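# Flip the toast in the pan with the turner

## Task

Using the steel turner if you like, flip the toast so it rests flat inside the frying pan with its browned side up, then put the turner down on the table clear of both the pan and the hot plate. Neither hand nor arm, alone or together, may ever contact the toast, the heating plate of the hot plate, or any part of the pan other than its plastic handle; one such contact fails the task immediately. The pan and hot plate are not fixed, and the pan has to finish level and centred on the hot plate. Either arm may do any of the required work.

## Robot and tools

Robot: two arms, left_arm and right_arm, standing on opposite sides of the table. Each carries an identical right-handed five-finger hand, so hand axes and numbers mean the same thing on both arms; they are not mirrored.

World frame (used for every reported position): origin on the table top halfway between the two nominal arm bases, z = 0 at the table surface, +z up. left_arm's base is on the +y side. Image left/right does not match arm names. Reported hand positions and orientations can be a few centimetres off, more at long reach.

Hand point: a spot fixed to the palm, 0.05 m in front of it, where index pad meets thumb tip in a pinch. Its own axes: +z along the straightened fingers (fingertips 0.06-0.07 m beyond), +y out of the palm, +x across the palm toward the little finger. A wrist bracket on the little-finger side juts out and can strike things.

The 28-number row (shared by execute_actions and move): one flat list covering both arms. Numbers 1-14 are left_arm: dx, dy, dz, rx, ry, rz, then hand little, ring, middle, index, thumb_bend, thumb_turn, force_limit, speed. Numbers 15-28 are the same fourteen for right_arm. Every value lies in [-1, 1]. The six pose numbers are an offset, not an absolute place: they are measured from that arm's Hand target as it stood when the action or move began, expressed in the Hand target's own axes. 1.0 equals 0.6 m for dx/dy/dz and 180 degrees for rx/ry/rz, which together form a single rotation vector. All zeros re-requests the current Hand target. Finger values are absolute targets: +1 straight/open, -1 curled shut; thumb_turn +1 beside the palm, -1 across in front of it. A pinch is roughly index -0.22, thumb_bend -0.75, thumb_turn -0.57. force_limit maps -1..+1 to about 0..10 N at the fingertip (0..15 N for both thumb motors); speed maps -1..+1 to near zero..full (full travel in 0.6 s). Hand numbers never mean 'unchanged': to keep a hand as is, resend the last eight numbers actually sent to it (or, if none yet, its hand_measured six plus hand_force_limit and hand_speed). Close slowly (speed about -0.9) for a gentle grip.

execute_actions: 'actions' is an empty list (look and get pictures), one action {"rows": [...], "steps": n} with 1-15 rows and at most 15 steps of 1/30 s each (minimum 5; the last row repeats), or a wait {"steps": n} up to 300. Each row is measured from the same starting Hand target, not from the row before. Five steps of each action run after the result returns. 'cameras' picks images.

move: 'target' is one 28-number row or up to 15 such rows, every row an offset from the Hand targets at the move's start. Hand points travel straight toward them, all finishing together, capped at 10 s. 'speed' in m/s (0.002-0.5, default 0.25; rotation limited to twice that in rad/s), one value or one per target. 'blend' in metres rounds corners in a list. 'stop_force' (3-40 N, both arms) ends an arm's path when its wrist sensor feels that much push against the direction of travel; unreliable while the hand rotates; omit it when backing off a contact. 'zero' (default true) rezeroes the sensor first. 'blocking'=false returns early (not allowed with stop_force). Keep the same hand numbers across a target list so the path does not pause. The result adds a 'move:' line: done, off_target, moving, held or fault, plus limits such as paced or held. Paths do not avoid obstacles or the other arm; avoid passing near an arm's own base.

wait: 'seconds' 0-10, sends nothing new. stop: brakes a running move. zoom_image: 'camera' (cam_low, cam_left_wrist, cam_right_wrist) and 'region' [x0, y0, x1, y1] pixels, at most 504x504. show_instructions: shows reference images. zero_wrist_force: 'arm' to tare. finished_scene: 'scene' is the current scene number; it is final.

Results: per arm, end_effector_position (m), end_effector_quat_wxyz, velocities (omitted when joint velocities read 'within noise'), Hand target (origin of the next offsets), joint positions/torques, wrist force and torque in the hand frame (plus the peak since last shown), and hand_measured, hand_stopped_by (moving, target, force, stalled, fault), hand_load_n (near 0 means grip lost). Each frame the controller clips the commanded pose to 150 mm and 16 degrees from the measured one; long reaches need several commands. Motion lags commands by roughly 0.1-0.2 s.

Hazards: each arm is rigid, so aiming even slightly beyond a firm contact can trigger a fault stop (joint torque limits 139 N m for the three big joints, 26 N m for wrists; about 150 N external force), freezing the arm for 10 s. Arms colliding with each other can fail the scene. Avoid dropping or flinging the turner, knocking the pan or hot plate, or letting anything leave the table. Long stretched or loaded holding heats motors; MOTOR HOT warns, an over-temperature stop follows. Loose objects may be nudged occasionally. Cameras: cam_low (fixed), cam_left_wrist and cam_right_wrist, all 896x504.

Each tool is called after "Emit:" as name(argument=value, ...) on one line, values as JSON.

Reference images:

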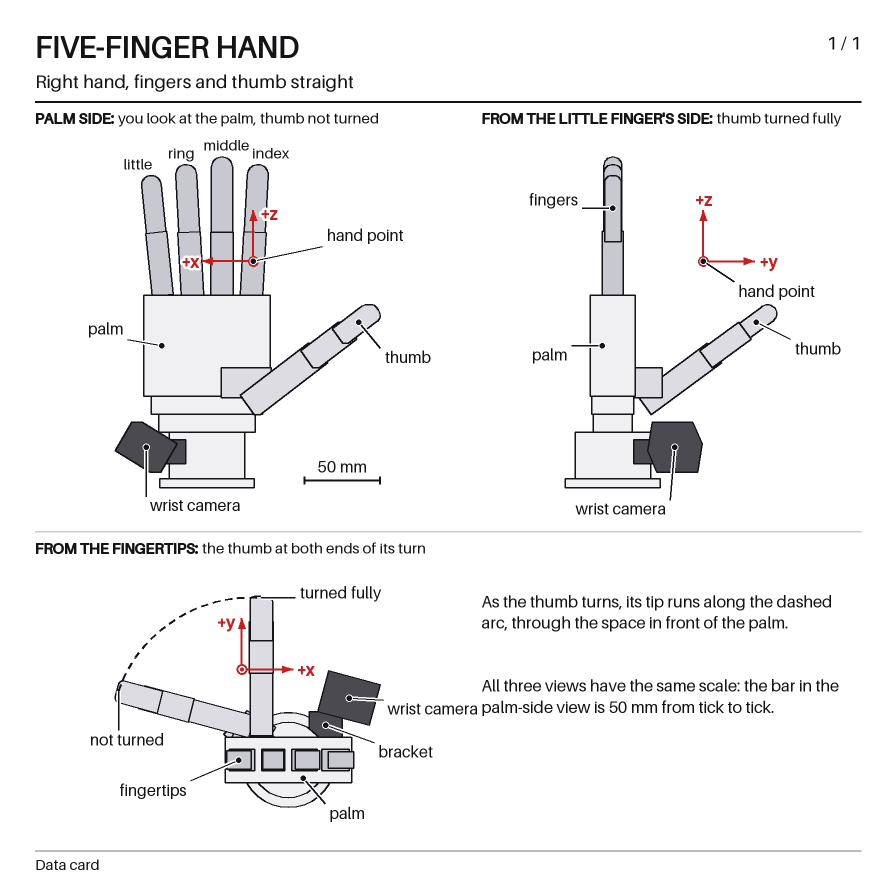

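## Session

Emit:
execute_actions(actions=[])

Emit:
zoom_image(camera="cam_low", region=[300, 200, 800, 420])

Scene clock: 0.00 s of 6003.00 s.
left_arm: end_effector_position=(+0.2581, +0.4281, +0.4750) hand_measured=(+1.000, +1.000, +1.000, +1.000, +1.000, +1.000) hand_load_n=(+0.0, +0.0, +0.0, +0.0, +0.0, +0.0) hand_stopped_by=(target, target, target, target, target, target) hand_force_limit=0.00 hand_speed=-0.80 end_effector_quat_wxyz=(-0.002, +0.350, +0.937, +0.002) | right_arm: end_effector_position=(+0.1289, -0.2775, +0.4750) hand_measured=(+1.000, +1.000, +1.000, +1.000, +1.000, +1.000) hand_load_n=(+0.0, +0.0, +0.0, +0.0, +0.0, +0.0) hand_stopped_by=(target, target, target, target, target, target) hand_force_limit=0.00 hand_speed=-0.80 end_effector_quat_wxyz=(-0.027, -0.319, +0.947, +0.004)
Joint positions: left_arm=[0.542 -1.728 1.356 1.948 1.57 -1.882] | right_arm=[-1.214 -1.695 1.343 1.977 1.561 -1.866]
Joint velocities: within noise
Joint torques (N m): no reading
Wrist force (N): no reading
Wrist torque (N m): no reading
Wrist force, peak (N): no reading
Hand target: left_arm +0.2581, +0.4281, +0.4750; -0.002, +0.350, +0.937, +0.002 | right_arm +0.1289, -0.2775, +0.4750; -0.027, -0.319, +0.947, +0.004
camera_calibration:
cam_left_wrist: T_world_to_cam=[[0.421209, 0.904927, 0.06074, -0.528555], [0.763312, -0.389868, 0.515129, -0.278078], [0.489835, -0.170613, -0.854958, 0.474812], [0, 0, 0, 1]] pos_world=[0.202313, 0.450899, 0.581295]
cam_right_wrist: T_world_to_cam=[[-0.759681, 0.650293, 0.00189251, 0.282999], [0.57072, 0.665322, 0.481274, -0.117888], [0.31171, 0.366695, -0.876568, 0.59691], [0, 0, 0, 1]] pos_world=[0.0962069, -0.324483, 0.579433]

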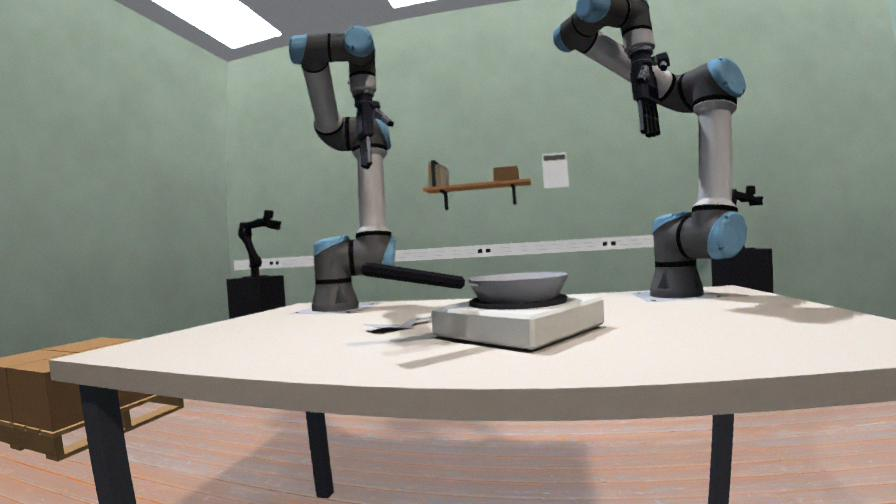

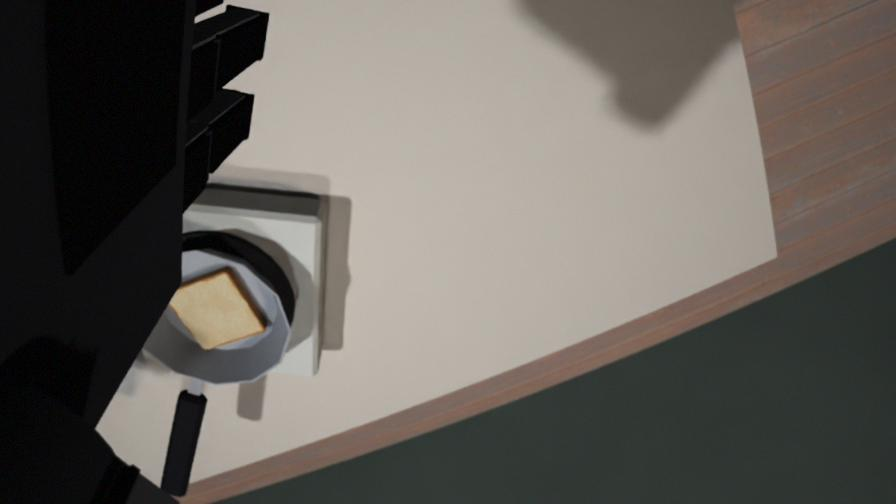

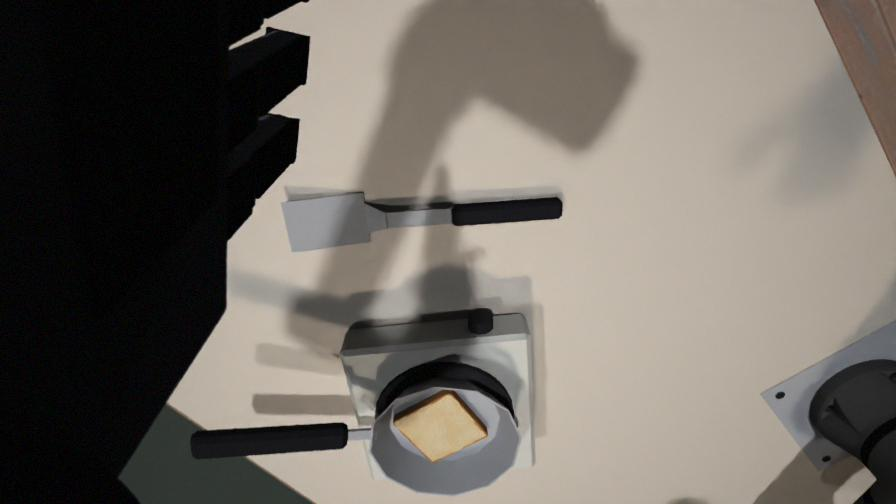

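Scaled by 1.008.

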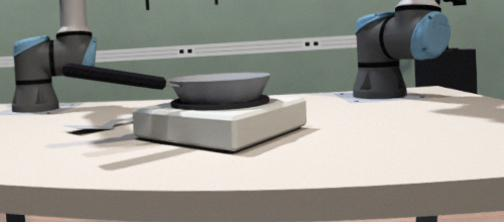

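Emit:
zoom_image(camera="cam_right_wrist", region=[330, 290, 560, 504])

Emit:
zoom_image(camera="cam_left_wrist", region=[120, 170, 370, 420])

Emit:
zoom_image(camera="cam_low", region=[350, 240, 620, 360])

Emit:
zoom_image(camera="cam_right_wrist", region=[270, 150, 590, 290])

Scaled by 2.191.

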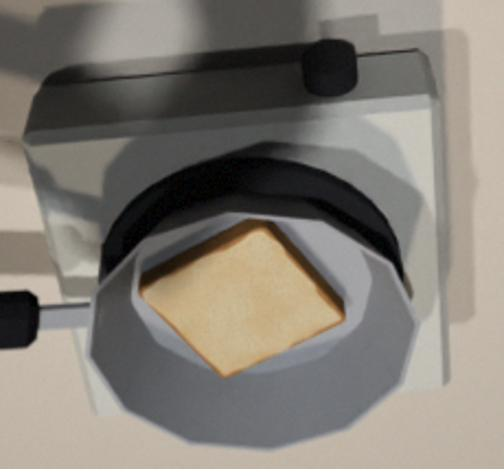

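Scaled by 2.016.

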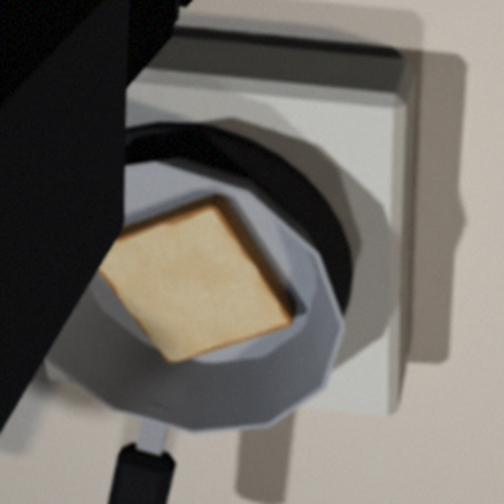

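Scaled by 1.867.

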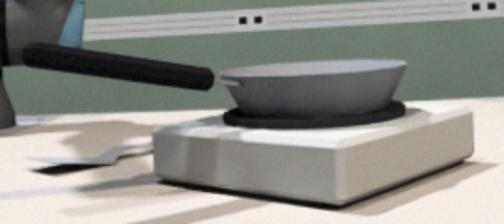

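Scaled by 1.575.

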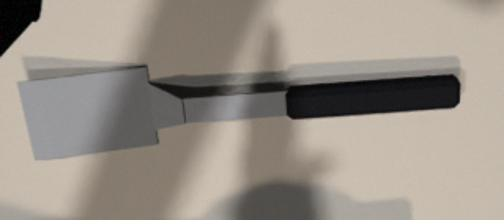

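Emit:
move(target=[-0.51,-0.504,0.3715,0.3617,-0.0171,-0.0234,0.5,0.5,0.5,0.5,-0.65,-0.8,-0.4,0,-0.5435,-0.3649,0.04,0.2277,-0.2712,-0.6747,1,1,1,1,1,-0.65,0.5,0], speed=0.35)

Scene clock: 7.83 s of 6003.00 s.
left_arm: end_effector_position=(+0.2905, +0.0002, +0.2498) hand_measured=(+0.500, +0.500, +0.500, +0.500, -0.650, -0.800) hand_load_n=(+0.0, +0.0, +0.0, +0.0, +0.0, +0.0) hand_stopped_by=(target, target, target, target, target, target) hand_force_limit=-0.40 hand_speed=0.00 end_effector_quat_wxyz=(-0.166, +0.261, +0.802, -0.511) end_effector_velocity=(+0.000, +0.002, +0.001) end_effector_angular_velocity=(+0.005, -0.006, -0.004) | right_arm: end_effector_position=(+0.5191, -0.2549, +0.4295) hand_measured=(+1.000, +1.000, +1.000, +1.000, +1.000, -0.650) hand_load_n=(+0.0, +0.0, +0.0, +0.0, +0.0, +0.0) hand_stopped_by=(target, target, target, target, target, target) hand_force_limit=0.50 hand_speed=0.00 end_effector_quat_wxyz=(+0.396, -0.904, +0.093, -0.134) end_effector_velocity=(-0.001, -0.001, -0.001) end_effector_angular_velocity=(-0.001, +0.002, -0.010)
Joint positions: left_arm=[0.637 -1.084 1.274 0.812 2.616 -2.206] | right_arm=[-1.543 -1.064 0.662 1.5 0.82 -4.292]
Joint velocities: left_arm=[0.001 -0.002 0 0.015 -0.004 0.015] | right_arm=[0 -0.008 0.013 -0.012 0.006 0.012]
Joint torques (N m): left_arm=[5.46 -49.23 -9.24 3.71 -0.81 2.8] | right_arm=[6.56 -44.73 -4.06 -0.34 0.96 1.87]
Wrist force (N): left_arm=[-1.1 -1.7 0.5] | right_arm=[1.1 0.1 0.7]
Wrist torque (N m): left_arm=[-0.32 0.15 -0.06] | right_arm=[0.09 -0.15 0.05]
Wrist force, peak (N): left_arm=[-1.9 -1.4 1.3] | right_arm=[1.9 0.2 1.1]
Hand target: left_arm +0.2906, +0.0003, +0.2497; -0.166, +0.261, +0.802, -0.511 | right_arm +0.5191, -0.2549, +0.4294; -0.396, +0.904, -0.093, +0.134
Off the commanded pose: left_arm 0.000 m, 0 deg | right_arm 0.000 m, 0 deg.
Kept back: nothing.
move: done
camera_calibration:
cam_left_wrist: T_world_to_cam=[[0.0467205, 0.531445, -0.845803, 0.193959], [0.998807, -0.0368927, 0.0319912, -0.301369], [-0.0142024, -0.846289, -0.532535, 0.259461], [0, 0, 0, 1]] pos_world=[0.295633, 0.105382, 0.311864]
cam_right_wrist: T_world_to_cam=[[0.148469, -0.689003, -0.709388, 0.0574898], [-0.963858, -0.261282, 0.052047, 0.410982], [-0.221211, 0.676022, -0.702894, 0.708025], [0, 0, 0, 1]] pos_world=[0.544216, -0.331648, 0.517059]

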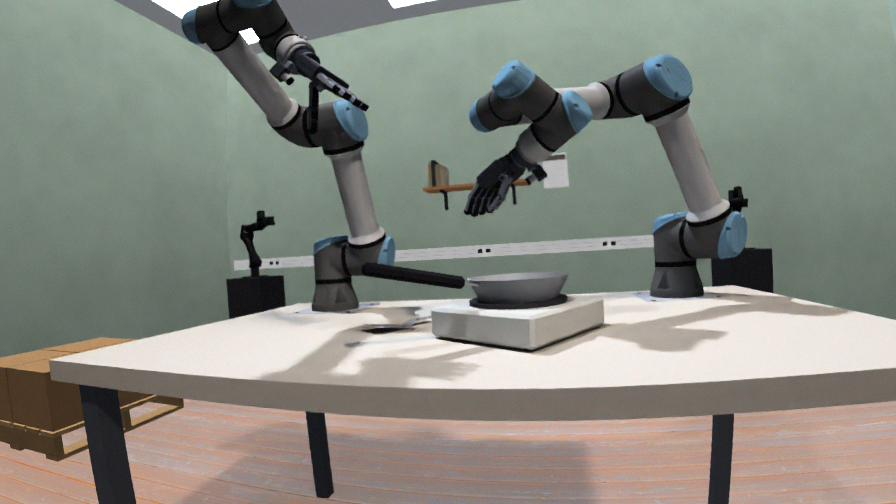

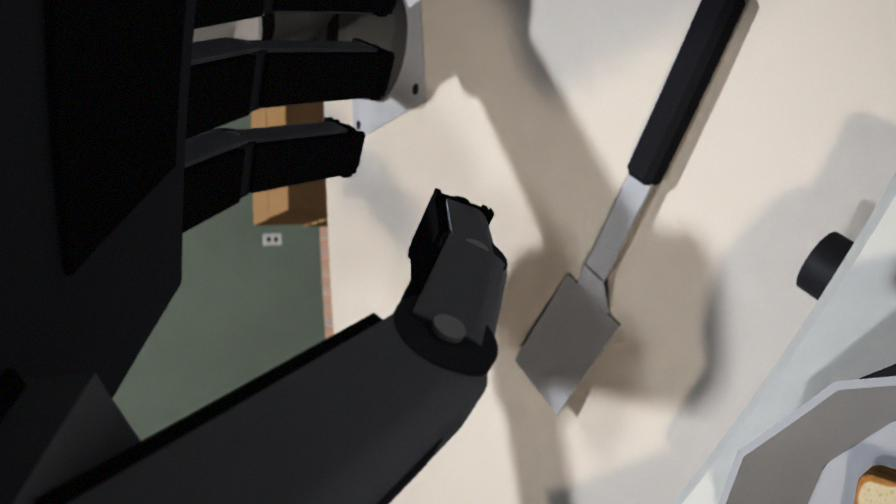

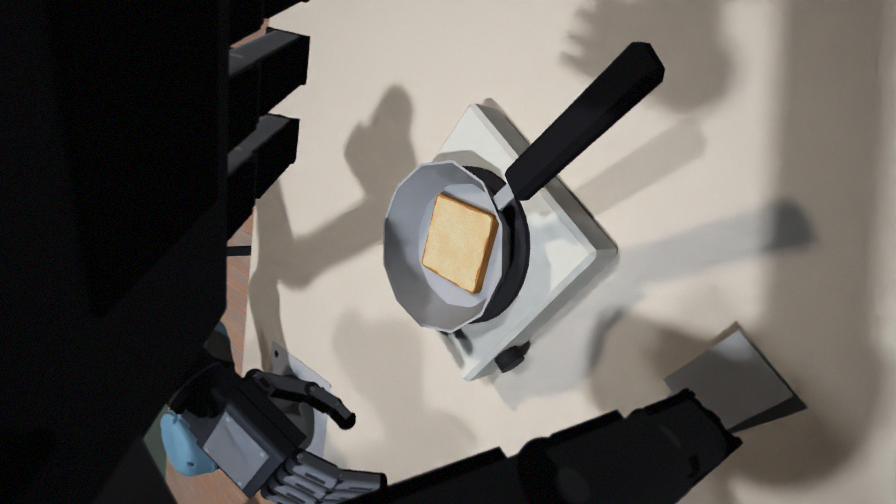

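Emit:
move(target=[-0.0382,0.1263,0.2417,0,0,0,0.5,0.5,0.5,0.5,-0.65,-0.8,-0.4,0,0,0,0,0,0,0,1,1,1,1,1,-0.65,0.5,0], speed=0.2, cameras=["cam_low","cam_left_wrist"])

Emit:
zoom_image(camera="cam_left_wrist", region=[500, 0, 896, 504])

Emit:
zoom_image(camera="cam_low", region=[330, 200, 520, 350])

Scene clock: 9.80 s of 6003.00 s.
left_arm: end_effector_position=(+0.2507, -0.0935, +0.1198) hand_measured=(+0.500, +0.500, +0.500, +0.500, -0.650, -0.800) hand_load_n=(+0.0, +0.0, +0.0, +0.0, +0.0, +0.0) hand_stopped_by=(target, target, target, target, target, target) hand_force_limit=-0.40 hand_speed=0.00 end_effector_quat_wxyz=(-0.166, +0.261, +0.802, -0.511) | right_arm: end_effector_position=(+0.5191, -0.2549, +0.4294) hand_measured=(+1.000, +1.000, +1.000, +1.000, +1.000, -0.650) hand_load_n=(+0.0, +0.0, +0.0, +0.0, +0.0, +0.0) hand_stopped_by=(target, target, target, target, target, target) hand_force_limit=0.50 hand_speed=0.00 end_effector_quat_wxyz=(+0.396, -0.904, +0.093, -0.134)
Joint positions: left_arm=[0.476 -0.943 1.355 0.394 2.516 -2.439] | right_arm=[-1.543 -1.064 0.663 1.499 0.82 -4.292]
Joint velocities: within noise
Joint torques (N m): left_arm=[7.96 -44.43 -29.34 1.23 2.59 2.73] | right_arm=[6.63 -30.63 -3.99 1.28 -2.79 -1.24]
Wrist force (N): left_arm=[-0.9 -1.5 0.4] | right_arm=[1.1 0.3 0.5]
Wrist torque (N m): left_arm=[-0.28 0.12 -0.03] | right_arm=[0.13 -0.14 0.06]
Wrist force, peak (N): left_arm=[-0.8 -2.5 -1.1] | right_arm=[1.5 0.3 0.6]
Hand target: left_arm +0.2508, -0.0936, +0.1197; -0.166, +0.261, +0.802, -0.511 | right_arm +0.5191, -0.2549, +0.4294; -0.396, +0.904, -0.093, +0.134
Off the commanded pose: left_arm 0.000 m, 0 deg | right_arm 0.000 m, 0 deg.
Kept back: nothing.
move: done
camera_calibration:
cam_left_wrist: T_world_to_cam=[[0.0467248, 0.531577, -0.84572, 0.135671], [0.998806, -0.0369403, 0.0319638, -0.260914], [-0.0142499, -0.846204, -0.532669, 0.110348], [0, 0, 0, 1]] pos_world=[0.255836, 0.0116188, 0.181858]
Images, in order (width x height): cam_low 896x504, cam_left_wrist 896x504.

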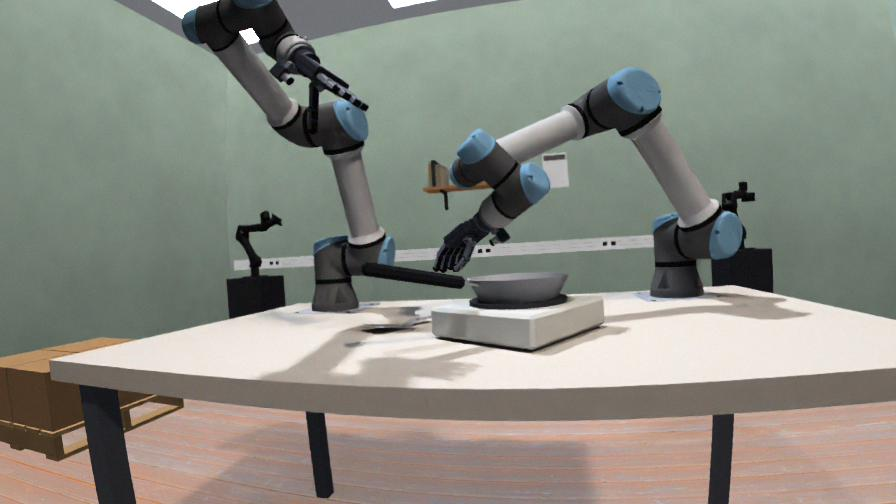

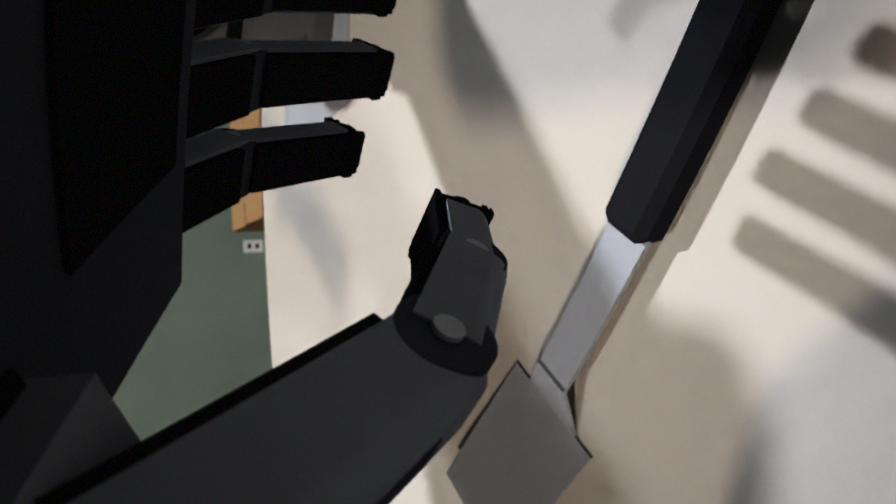

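Scaled by 1.000.

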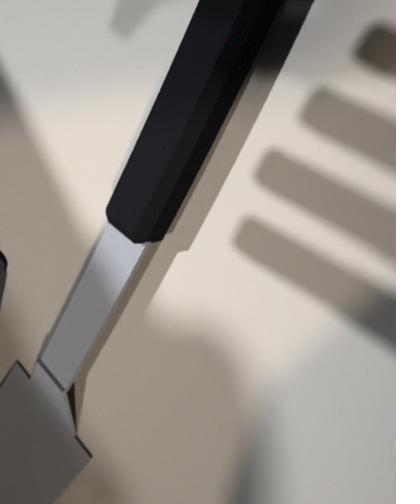

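Scaled by 2.653.

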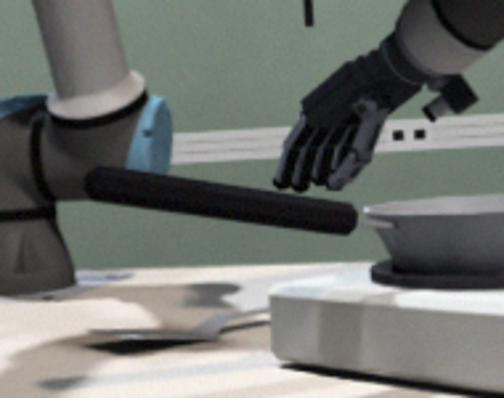

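Emit:
move(target=[-0.005,0.1535,0.08,0,0,0,0.5,0.5,0.5,0.5,-0.65,-0.8,-0.4,0,0,0,0,0,0,0,1,1,1,1,1,-0.65,0.5,0], speed=0.1, stop_force=5, cameras=["cam_low","cam_left_wrist"])

Emit:
zoom_image(camera="cam_low", region=[330, 250, 520, 400])

Scene clock: 12.30 s of 6003.00 s.
left_arm: end_effector_position=(+0.2506, -0.0990, +0.0160) hand_measured=(+0.500, +0.500, +0.500, +0.500, -0.650, -0.800) hand_load_n=(+0.0, +0.0, +0.0, +0.0, +0.0, +0.0) hand_stopped_by=(target, target, target, target, target, target) hand_force_limit=-0.40 hand_speed=0.00 end_effector_quat_wxyz=(-0.166, +0.261, +0.802, -0.511) | right_arm: end_effector_position=(+0.5191, -0.2549, +0.4294) hand_measured=(+1.000, +1.000, +1.000, +1.000, +1.000, -0.650) hand_load_n=(+0.0, +0.0, +0.0, +0.0, +0.0, +0.0) hand_stopped_by=(target, target, target, target, target, target) hand_force_limit=0.50 hand_speed=0.00 end_effector_quat_wxyz=(+0.396, -0.904, +0.093, -0.134)
Joint positions: left_arm=[0.471 -0.813 1.426 0.189 2.512 -2.445] | right_arm=[-1.543 -1.064 0.663 1.499 0.82 -4.292]
Joint velocities: within noise
Joint torques (N m): left_arm=[0.27 -46.22 -26.92 -0.46 0.74 -0.04] | right_arm=[4.46 -36.28 -4.76 0.14 -2.8 0.58]
Wrist force (N): left_arm=[-1.1 -1.3 0.6] | right_arm=[1.3 0.3 0.4]
Wrist torque (N m): left_arm=[-0.25 0.15 -0.03] | right_arm=[0.14 -0.18 0.06]
Wrist force, peak (N): left_arm=[-0.8 -3.0 0.0] | right_arm=[1.5 0.2 0.6]
Hand target: left_arm +0.2506, -0.0990, +0.0160; -0.166, +0.261, +0.802, -0.511 | right_arm +0.5191, -0.2549, +0.4294; -0.396, +0.904, -0.093, +0.134
Off the commanded pose: left_arm 0.000 m, 0 deg | right_arm 0.000 m, 0 deg.
Kept back: nothing.
move: done
camera_calibration:
cam_left_wrist: T_world_to_cam=[[0.0467456, 0.531476, -0.845782, 0.0508426], [0.998806, -0.036883, 0.0320263, -0.257662], [-0.0141738, -0.84627, -0.532566, 0.050355], [0, 0, 0, 1]] pos_world=[0.255691, 0.00608895, 0.0780711]
Images, in order (width x height): cam_low 896x504, cam_left_wrist 896x504.

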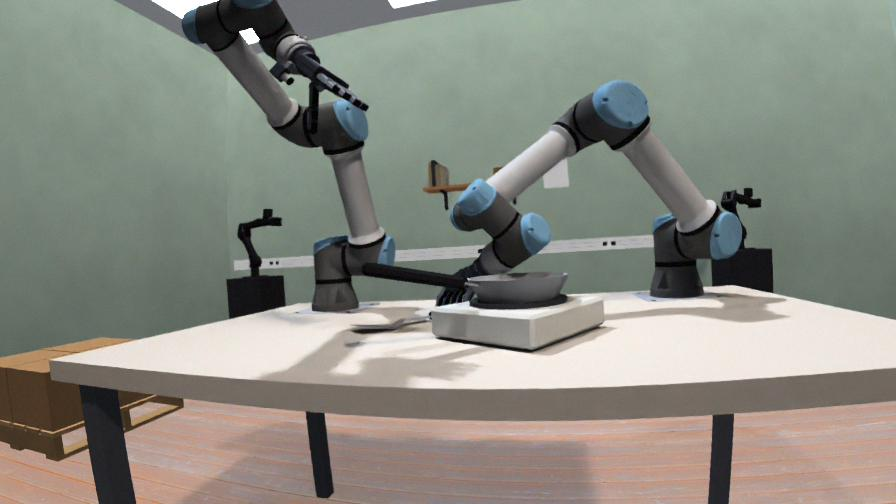

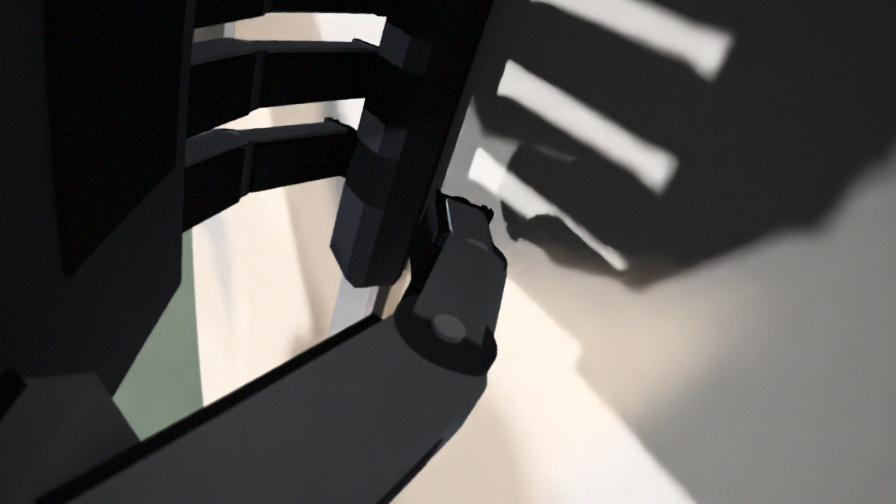

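Scaled by 2.653.

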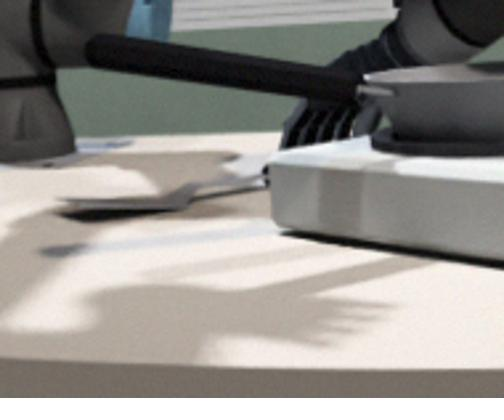

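Emit:
move(target=[0,0,0,0,0,0,-0.5,-0.5,-0.5,-0.5,-0.65,-0.8,-0.4,-0.75,0,0,0,0,0,0,1,1,1,1,1,-0.65,0.5,0], cameras=["cam_left_wrist"])

Scene clock: 14.23 s of 6003.00 s.
left_arm: end_effector_position=(+0.2506, -0.0990, +0.0160) hand_measured=(-0.096, +0.018, +0.238, +0.168, -0.648, -0.800) hand_load_n=(+2.0, +3.0, +3.0, +3.0, +2.5, +2.5) hand_stopped_by=(force, force, force, force, target, target) hand_force_limit=-0.40 hand_speed=-0.75 end_effector_quat_wxyz=(-0.166, +0.261, +0.802, -0.511) | right_arm: end_effector_position=(+0.5191, -0.2549, +0.4294) hand_measured=(+1.000, +1.000, +1.000, +1.000, +1.000, -0.650) hand_load_n=(+0.0, +0.0, +0.0, +0.0, +0.0, +0.0) hand_stopped_by=(target, target, target, target, target, target) hand_force_limit=0.50 hand_speed=0.00 end_effector_quat_wxyz=(+0.396, -0.904, +0.093, -0.134)
Joint positions: left_arm=[0.471 -0.813 1.426 0.189 2.512 -2.445] | right_arm=[-1.543 -1.064 0.663 1.499 0.82 -4.292]
Joint velocities: within noise
Joint torques (N m): left_arm=[11.97 -41.67 -21.9 0.45 -1.84 2.21] | right_arm=[3.96 -38.87 -5.88 0.23 -2.66 1.57]
Wrist force (N): left_arm=[-0.7 -7.6 0.1] | right_arm=[1.2 0.3 0.5]
Wrist torque (N m): left_arm=[-0.15 0.08 -0.08] | right_arm=[0.13 -0.17 0.07]
Wrist force, peak (N): left_arm=[-0.8 -7.8 0.3] | right_arm=[1.4 0.2 0.7]
Hand target: left_arm +0.2506, -0.0990, +0.0160; -0.166, +0.261, +0.802, -0.511 | right_arm +0.5191, -0.2549, +0.4294; -0.396, +0.904, -0.093, +0.134
Off the commanded pose: left_arm 0.000 m, 0 deg | right_arm 0.000 m, 0 deg.
Kept back: nothing.
move: done
camera_calibration:
cam_left_wrist: T_world_to_cam=[[0.0467689, 0.531417, -0.845818, 0.0508219], [0.998805, -0.0368832, 0.0320549, -0.257686], [-0.0141619, -0.846307, -0.532507, 0.0503437], [0, 0, 0, 1]] pos_world=[0.255715, 0.0060943, 0.0780546]
Images, in order (width x height): cam_left_wrist 896x504.

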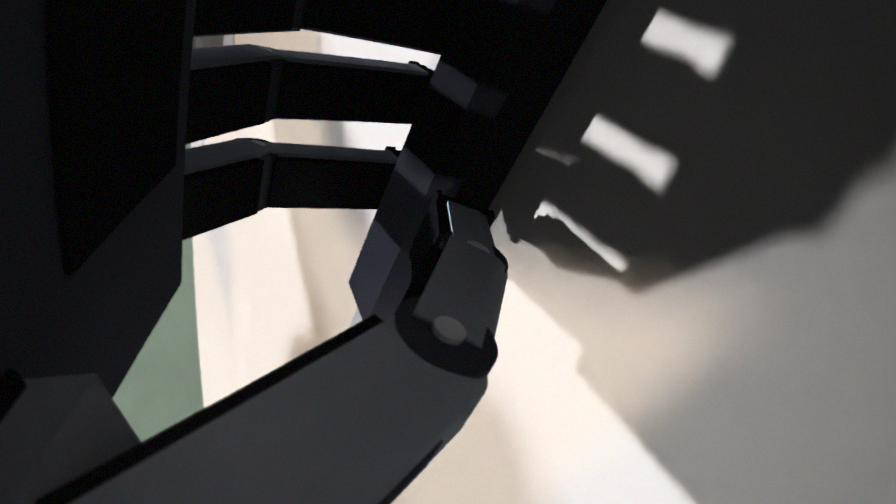

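Emit:
move(target=[0,-0.0106,-0.0049,0,0,0,-0.5,-0.5,-0.5,-0.5,-0.65,-0.8,-0.4,-0.75,0,0,0,0,0,0,1,1,1,1,1,-0.65,0.5,0], speed=0.05, cameras=[])

Emit:
move(target=[0,0,0,0,0,0,-0.55,-0.55,-0.55,-0.55,-0.65,-0.8,-0.1,-0.75,0,0,0,0,0,0,1,1,1,1,1,-0.65,0.5,0], cameras=["cam_left_wrist"])

Scene clock: 15.17 s of 6003.00 s.
left_arm: end_effector_position=(+0.2506, -0.0990, +0.0231) hand_measured=(-0.096, +0.016, +0.238, +0.168, -0.648, -0.800) hand_load_n=(+1.5, +1.0, +0.0, +3.0, +5.0, +1.5) hand_stopped_by=(force, force, force, force, target, target) hand_force_limit=-0.40 hand_speed=-0.75 end_effector_quat_wxyz=(-0.166, +0.261, +0.802, -0.511) | right_arm: end_effector_position=(+0.5191, -0.2549, +0.4294) hand_measured=(+1.000, +1.000, +1.000, +1.000, +1.000, -0.650) hand_load_n=(+0.0, +0.0, +0.0, +0.0, +0.5, +0.0) hand_stopped_by=(target, target, target, target, target, target) hand_force_limit=0.50 hand_speed=0.00 end_effector_quat_wxyz=(+0.396, -0.904, +0.093, -0.134)
Joint positions: left_arm=[0.471 -0.823 1.422 0.202 2.512 -2.445] | right_arm=[-1.543 -1.064 0.663 1.499 0.82 -4.292]
Joint velocities: within noise
Joint torques (N m): left_arm=[3.44 -44.99 -24.25 0.13 2.14 -0.8] | right_arm=[3.51 -41.17 -5.72 0.07 -2.69 1.63]
Wrist force (N): left_arm=[-1.2 -0.5 1.3] | right_arm=[1.1 0.0 0.8]
Wrist torque (N m): left_arm=[-0.32 0.17 -0.10] | right_arm=[0.08 -0.16 0.05]
Wrist force, peak (N): left_arm=[-0.8 -7.7 0.1] | right_arm=[1.5 0.0 0.5]
Hand target: left_arm +0.2506, -0.0991, +0.0230; -0.166, +0.261, +0.802, -0.511 | right_arm +0.5191, -0.2549, +0.4294; -0.396, +0.904, -0.093, +0.134
Off the commanded pose: left_arm 0.000 m, 0 deg | right_arm 0.000 m, 0 deg.
Kept back: nothing.
move: done
No camera images: "cameras" was empty.

Scene clock: 15.87 s of 6003.00 s.
left_arm: end_effector_position=(+0.2506, -0.0991, +0.0230) hand_measured=(-0.148, -0.008, +0.076, +0.158, -0.646, -0.800) hand_load_n=(+4.5, +1.0, +6.5, +7.0, +9.5, +6.5) hand_stopped_by=(force, force, force, force, target, target) hand_force_limit=-0.10 hand_speed=-0.75 end_effector_quat_wxyz=(-0.166, +0.261, +0.802, -0.511) | right_arm: end_effector_position=(+0.5191, -0.2549, +0.4294) hand_measured=(+1.000, +1.000, +1.000, +1.000, +1.000, -0.650) hand_load_n=(+0.5, +0.5, +0.0, +0.0, +0.0, +0.0) hand_stopped_by=(target, target, target, target, target, target) hand_force_limit=0.50 hand_speed=0.00 end_effector_quat_wxyz=(+0.396, -0.904, +0.093, -0.134)
Joint positions: left_arm=[0.471 -0.823 1.422 0.202 2.512 -2.445] | right_arm=[-1.543 -1.064 0.663 1.499 0.82 -4.292]
Joint velocities: within noise
Joint torques (N m): left_arm=[-7.29 -41.63 -9.89 -0.71 2.6 -3.08] | right_arm=[3.49 -42.05 -5.45 0.16 -2.73 1.66]
Wrist force (N): left_arm=[-1.0 -1.9 0.8] | right_arm=[1.1 0.1 0.4]
Wrist torque (N m): left_arm=[-0.34 0.14 0.05] | right_arm=[0.11 -0.14 0.05]
Wrist force, peak (N): left_arm=[-1.1 -1.8 1.1] | right_arm=[1.5 0.0 0.7]
Hand target: left_arm +0.2506, -0.0991, +0.0230; -0.166, +0.261, +0.802, -0.511 | right_arm +0.5191, -0.2549, +0.4294; -0.396, +0.904, -0.093, +0.134
Off the commanded pose: left_arm 0.000 m, 0 deg | right_arm 0.000 m, 0 deg.
Kept back: nothing.
move: done
camera_calibration:
cam_left_wrist: T_world_to_cam=[[0.0467717, 0.53138, -0.845842, 0.0567755], [0.998806, -0.0368292, 0.0320929, -0.257933], [-0.0140982, -0.846333, -0.532468, 0.0540414], [0, 0, 0, 1]] pos_world=[0.255731, 0.00606816, 0.0850762]
Images, in order (width x height): cam_left_wrist 896x504.

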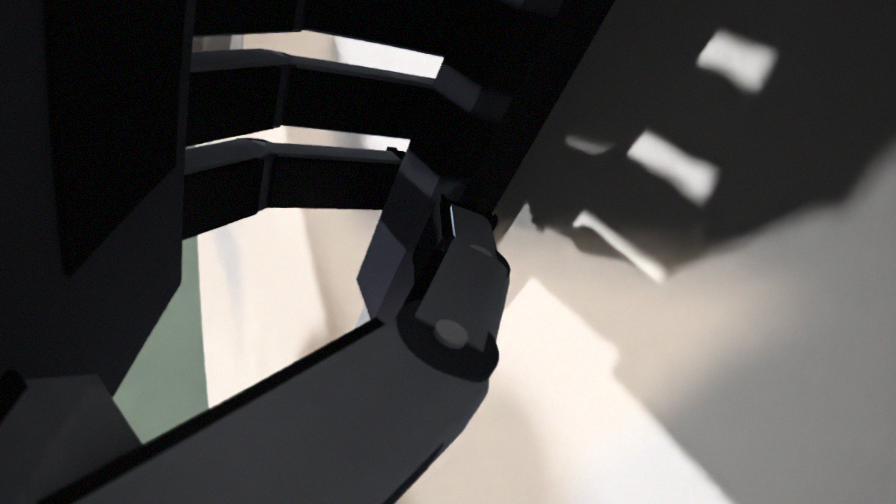

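Emit:
move(target=[0,0,0,0,0,0,-0.5,-0.5,-0.5,-0.5,-0.65,-0.8,0.5,-0.8,0,0,0,0,0,0,1,1,1,1,1,-0.65,0.5,0], cameras=[])

Emit:
move(target=[0,-0.097,-0.0454,0,0,0,-0.55,-0.55,-0.55,-0.55,-0.65,-0.8,0.8,-0.8,0,0,0,0,0,0,1,1,1,1,1,-0.65,0.5,0], speed=0.06)

Scene clock: 16.80 s of 6003.00 s.
left_arm: end_effector_position=(+0.2506, -0.0991, +0.0230) hand_measured=(-0.200, -0.038, +0.066, +0.150, -0.644, -0.800) hand_load_n=(+7.5, +5.0, +5.5, +11.0, +15.0, +11.5) hand_stopped_by=(force, force, force, force, target, target) hand_force_limit=0.50 hand_speed=-0.80 end_effector_quat_wxyz=(-0.166, +0.261, +0.802, -0.511) | right_arm: end_effector_position=(+0.5191, -0.2549, +0.4294) hand_measured=(+1.000, +1.000, +1.000, +1.000, +1.000, -0.650) hand_load_n=(-0.5, +0.0, +0.0, +0.0, +0.0, +0.0) hand_stopped_by=(target, target, target, target, target, target) hand_force_limit=0.50 hand_speed=0.00 end_effector_quat_wxyz=(+0.396, -0.904, +0.093, -0.134)
Joint positions: left_arm=[0.471 -0.823 1.422 0.202 2.512 -2.445] | right_arm=[-1.543 -1.064 0.663 1.499 0.82 -4.292]
Joint velocities: within noise
Joint torques (N m): left_arm=[-11.64 -41.72 -6.24 -0.37 2.36 -3.07] | right_arm=[2.45 -44.27 -7.05 0.11 -2.77 1.71]
Wrist force (N): left_arm=[-1.3 -2.2 0.6] | right_arm=[1.2 0.2 0.4]
Wrist torque (N m): left_arm=[-0.29 0.11 0.14] | right_arm=[0.12 -0.15 0.06]
Wrist force, peak (N): left_arm=[-1.2 -2.4 0.7] | right_arm=[1.4 0.0 0.6]
Hand target: left_arm +0.2506, -0.0991, +0.0230; -0.166, +0.261, +0.802, -0.511 | right_arm +0.5191, -0.2549, +0.4294; -0.396, +0.904, -0.093, +0.134
Off the commanded pose: left_arm 0.000 m, 0 deg | right_arm 0.000 m, 0 deg.
Kept back: nothing.
move: done
No camera images: "cameras" was empty.

Scene clock: 18.13 s of 6003.00 s.
left_arm: end_effector_position=(+0.2506, -0.0991, +0.0875) hand_measured=(-0.264, -0.068, +0.048, +0.150, -0.640, -0.800) hand_load_n=(+9.5, +4.5, +8.0, +11.0, +25.0, +17.0) hand_stopped_by=(force, force, force, force, target, target) hand_force_limit=0.80 hand_speed=-0.80 end_effector_quat_wxyz=(-0.166, +0.261, +0.802, -0.511) end_effector_velocity=(+0.001, -0.001, -0.003) end_effector_angular_velocity=(-0.004, -0.002, +0.000) | right_arm: end_effector_position=(+0.5191, -0.2549, +0.4294) hand_measured=(+1.000, +1.000, +1.000, +1.000, +1.000, -0.650) hand_load_n=(+0.0, +0.0, +0.0, +0.0, +0.0, +0.0) hand_stopped_by=(target, target, target, target, target, target) hand_force_limit=0.50 hand_speed=0.00 end_effector_quat_wxyz=(+0.396, -0.904, +0.093, -0.134)
Joint positions: left_arm=[0.471 -0.901 1.374 0.329 2.512 -2.445] | right_arm=[-1.543 -1.064 0.663 1.499 0.82 -4.292]
Joint velocities: left_arm=[0 0.004 0.003 -0.01 0 0] | right_arm=[within noise]
Joint torques (N m): left_arm=[3.07 -39.89 -9.61 -1.49 2.69 3.07] | right_arm=[1.94 -44.22 -7.48 0.09 -2.79 1.68]
Wrist force (N): left_arm=[-1.1 -0.2 1.4] | right_arm=[1.1 0.2 0.5]
Wrist torque (N m): left_arm=[-0.38 0.21 -0.16] | right_arm=[0.13 -0.13 0.06]
Wrist force, peak (N): left_arm=[-1.2 -2.2 0.4] | right_arm=[1.5 0.2 0.7]
Hand target: left_arm +0.2506, -0.0990, +0.0872; -0.166, +0.261, +0.802, -0.511 | right_arm +0.5191, -0.2549, +0.4294; -0.396, +0.904, -0.093, +0.134
Off the commanded pose: left_arm 0.000 m, 0 deg | right_arm 0.000 m, 0 deg.
Kept back: nothing.
move: done
camera_calibration:
cam_left_wrist: T_world_to_cam=[[0.0468675, 0.531297, -0.845888, 0.111287], [0.998801, -0.0369145, 0.0321541, -0.259971], [-0.0141422, -0.846381, -0.53239, 0.0883685], [0, 0, 0, 1]] pos_world=[0.255693, 0.00607015, 0.149542]
cam_right_wrist: T_world_to_cam=[[0.148793, -0.688954, -0.709368, 0.0572978], [-0.963801, -0.261533, 0.0518449, 0.410984], [-0.221242, 0.675976, -0.702929, 0.707948], [0, 0, 0, 1]] pos_world=[0.544209, -0.331594, 0.516975]

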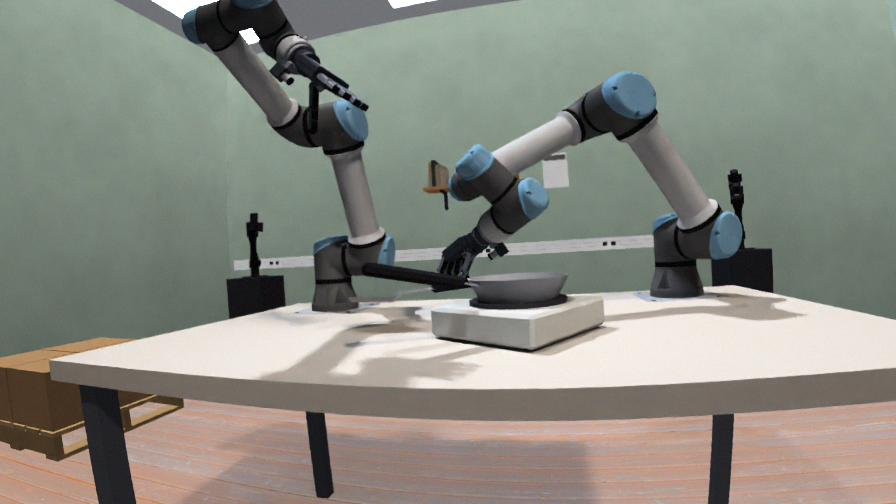

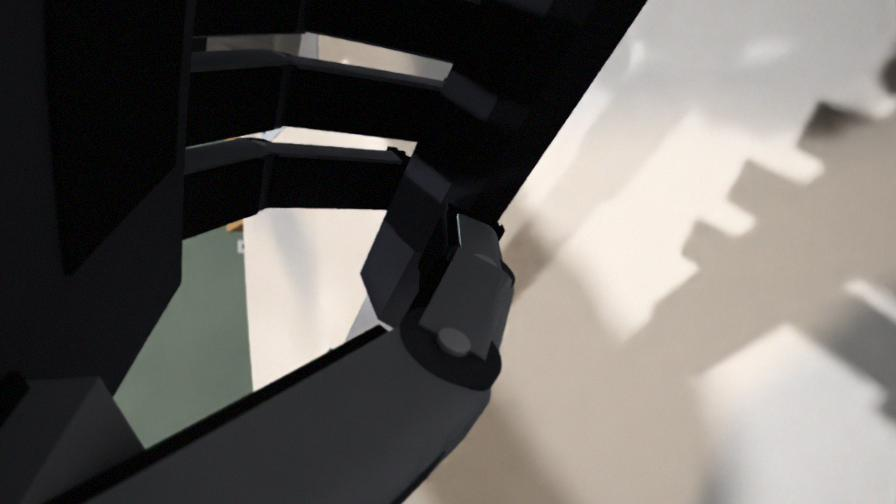

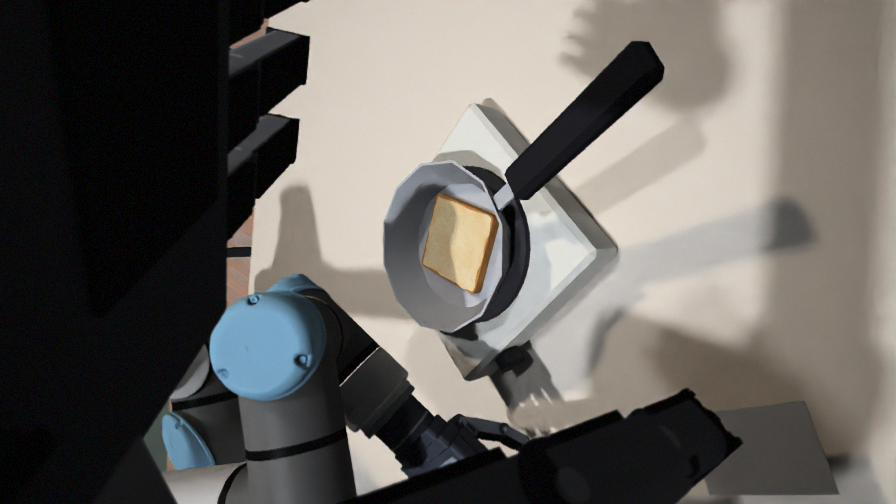

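Emit:
zoom_image(camera="cam_low", region=[340, 230, 520, 340])

Emit:
zoom_image(camera="cam_right_wrist", region=[440, 330, 896, 504])

Scaled by 2.800.

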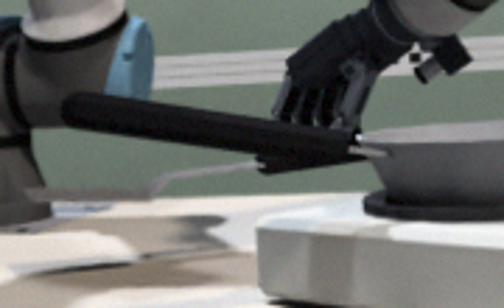

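Scaled by 1.105.

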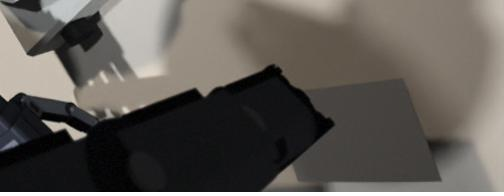

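Emit:
move(target=[[0,-0.2266,-0.1057,0,0,0,-0.55,-0.55,-0.55,-0.55,-0.65,-0.8,0.8,-0.8,0,0,0,0,0,0,1,1,1,1,1,-0.65,0.5,0],[0.1359,-0.3231,-0.4508,0,-0.302,-0.141,-0.55,-0.55,-0.55,-0.55,-0.65,-0.8,0.8,-0.8,0,0,0,0,0,0,1,1,1,1,1,-0.65,0.5,0],[-0.1043,-0.3492,-0.4738,0,-0.74,-0.3455,-0.55,-0.55,-0.55,-0.55,-0.65,-0.8,0.8,-0.8,0,0,0,0,0,0,1,1,1,1,1,-0.65,0.5,0]], speed=0.35, blend=[0.05,0.05,0])

Scene clock: 26.37 s of 6003.00 s.
left_arm: end_effector_position=(+0.4003, +0.0010, +0.3974) hand_measured=(-0.264, -0.068, +0.048, +0.150, -0.640, -0.800) hand_load_n=(+9.5, +4.5, +8.0, +11.0, +24.5, +17.0) hand_stopped_by=(force, force, force, force, target, target) hand_force_limit=0.80 hand_speed=-0.80 end_effector_quat_wxyz=(-0.443, +0.695, -0.478, +0.304) end_effector_velocity=(+0.000, +0.000, +0.000) end_effector_angular_velocity=(+0.006, +0.003, -0.006) | right_arm: end_effector_position=(+0.5191, -0.2549, +0.4294) hand_measured=(+1.000, +1.000, +1.000, +1.000, +1.000, -0.650) hand_load_n=(+0.0, +0.0, +0.0, +0.0, +0.0, +0.0) hand_stopped_by=(target, target, target, target, target, target) hand_force_limit=0.50 hand_speed=0.00 end_effector_quat_wxyz=(+0.396, -0.904, +0.093, -0.134)
Joint positions: left_arm=[0.177 -0.558 0.21 2.296 0.472 -5.132] | right_arm=[-1.543 -1.064 0.663 1.499 0.82 -4.292]
Joint velocities: left_arm=[0 0.003 -0.007 -0.003 0 0.015] | right_arm=[within noise]
Joint torques (N m): left_arm=[10.15 -52.2 -28.06 1.34 -2.01 3] | right_arm=[-1.36 -43.94 -9.29 0.08 -2.49 1.67]
Wrist force (N): left_arm=[-1.1 -0.1 1.3] | right_arm=[1.2 0.4 0.6]
Wrist torque (N m): left_arm=[-0.37 0.22 -0.19] | right_arm=[0.14 -0.16 0.06]
Wrist force, peak (N): left_arm=[-1.3 2.6 2.2] | right_arm=[1.5 0.2 0.7]
Hand target: left_arm +0.4003, +0.0010, +0.3974; -0.443, +0.695, -0.478, +0.305 | right_arm +0.5191, -0.2549, +0.4294; -0.396, +0.904, -0.093, +0.134
Off the commanded pose: left_arm 0.000 m, 0 deg | right_arm 0.000 m, 0 deg.
Kept back: nothing.
move: done; blend cut to 0 m at target 1
camera_calibration:
cam_left_wrist: T_world_to_cam=[[-0.328272, -0.421038, -0.845556, 0.464266], [-0.817619, 0.574916, 0.0311516, 0.311077], [0.473008, 0.701569, -0.532977, 0.143891], [0, 0, 0, 1]] pos_world=[0.338686, -0.0843192, 0.459563]
cam_right_wrist: T_world_to_cam=[[0.148793, -0.688954, -0.709368, 0.0572978], [-0.963801, -0.261533, 0.0518449, 0.410984], [-0.221242, 0.675976, -0.702929, 0.707948], [0, 0, 0, 1]] pos_world=[0.544209, -0.331594, 0.516975]

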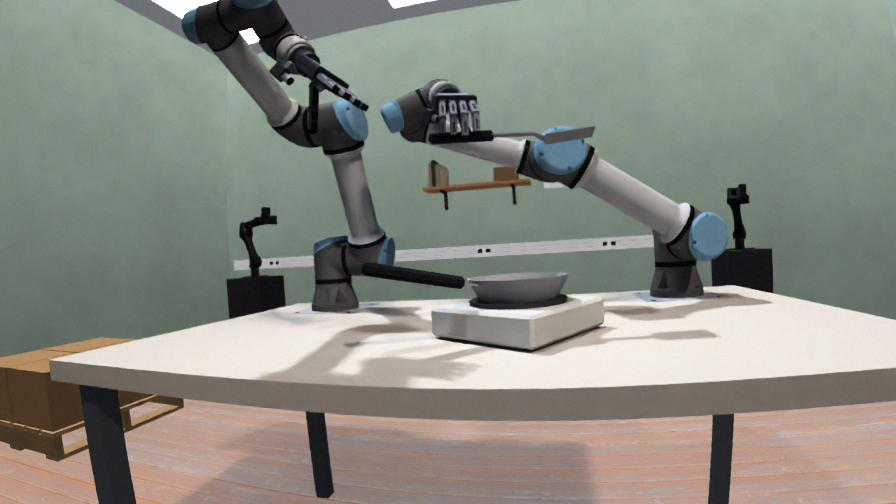

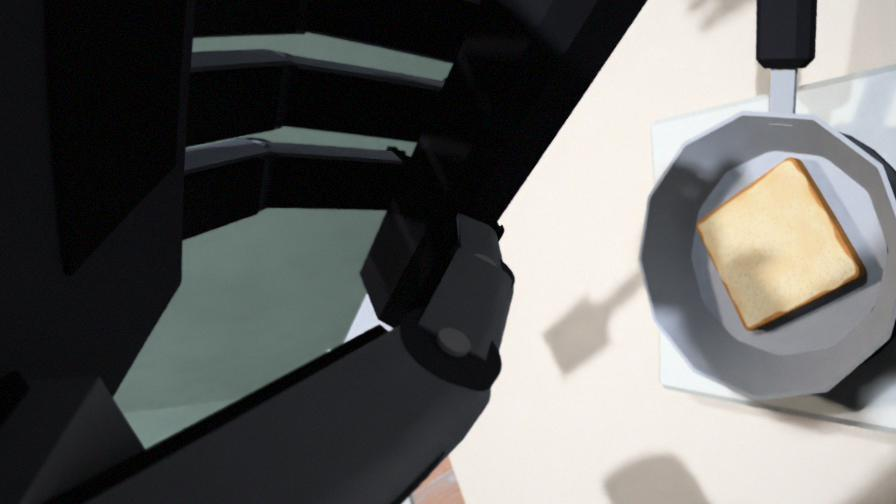

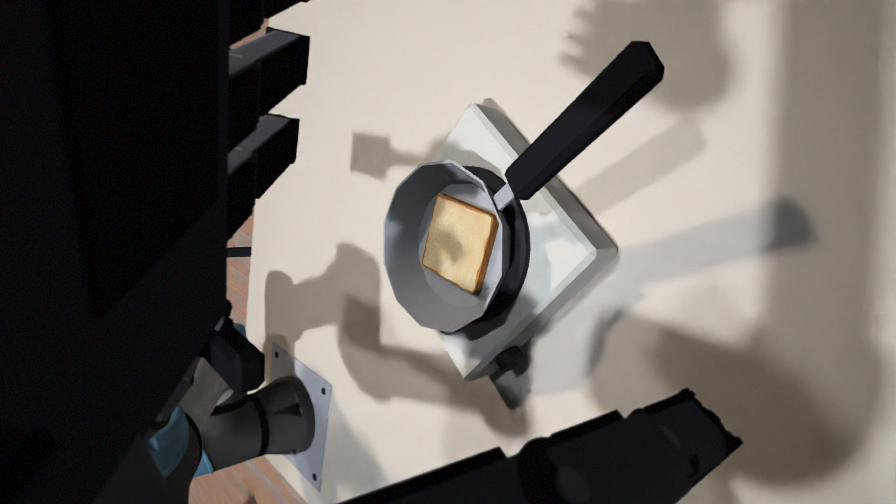

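Emit:
zoom_image(camera="cam_low", region=[420, 70, 620, 170])

Emit:
zoom_image(camera="cam_left_wrist", region=[500, 0, 896, 420])

Emit:
zoom_image(camera="cam_right_wrist", region=[370, 90, 630, 390])

Emit:
zoom_image(camera="cam_low", region=[420, 250, 620, 350])

Scaled by 2.520.

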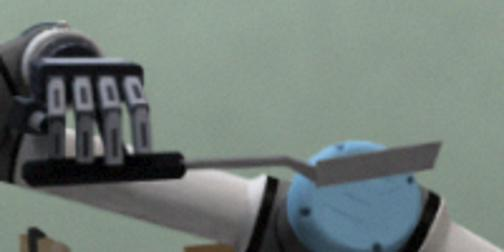

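Scaled by 1.200.

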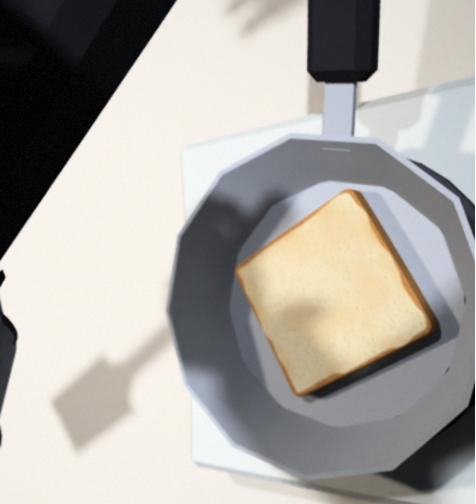

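Scaled by 1.680.

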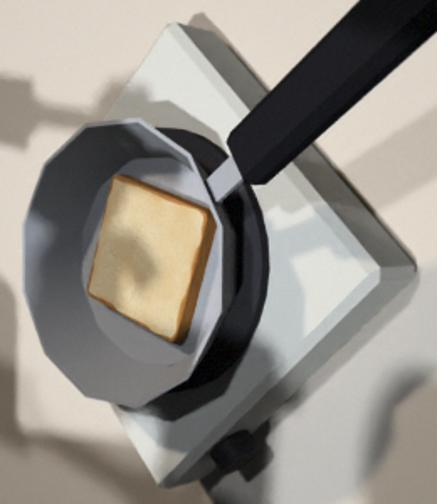

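Scaled by 2.520.

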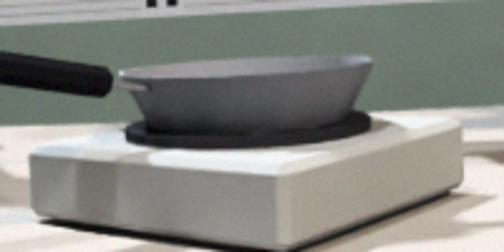

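Emit:
zoom_image(camera="cam_right_wrist", region=[375, 150, 545, 345])

Scaled by 2.585.

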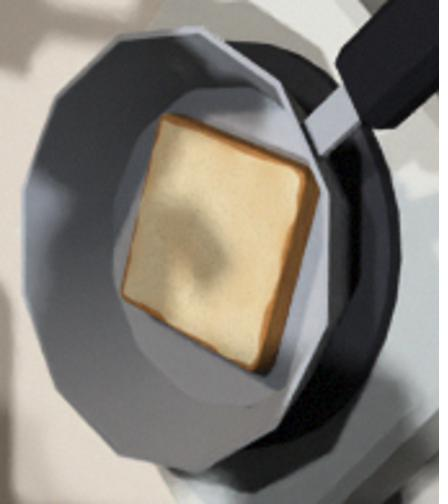

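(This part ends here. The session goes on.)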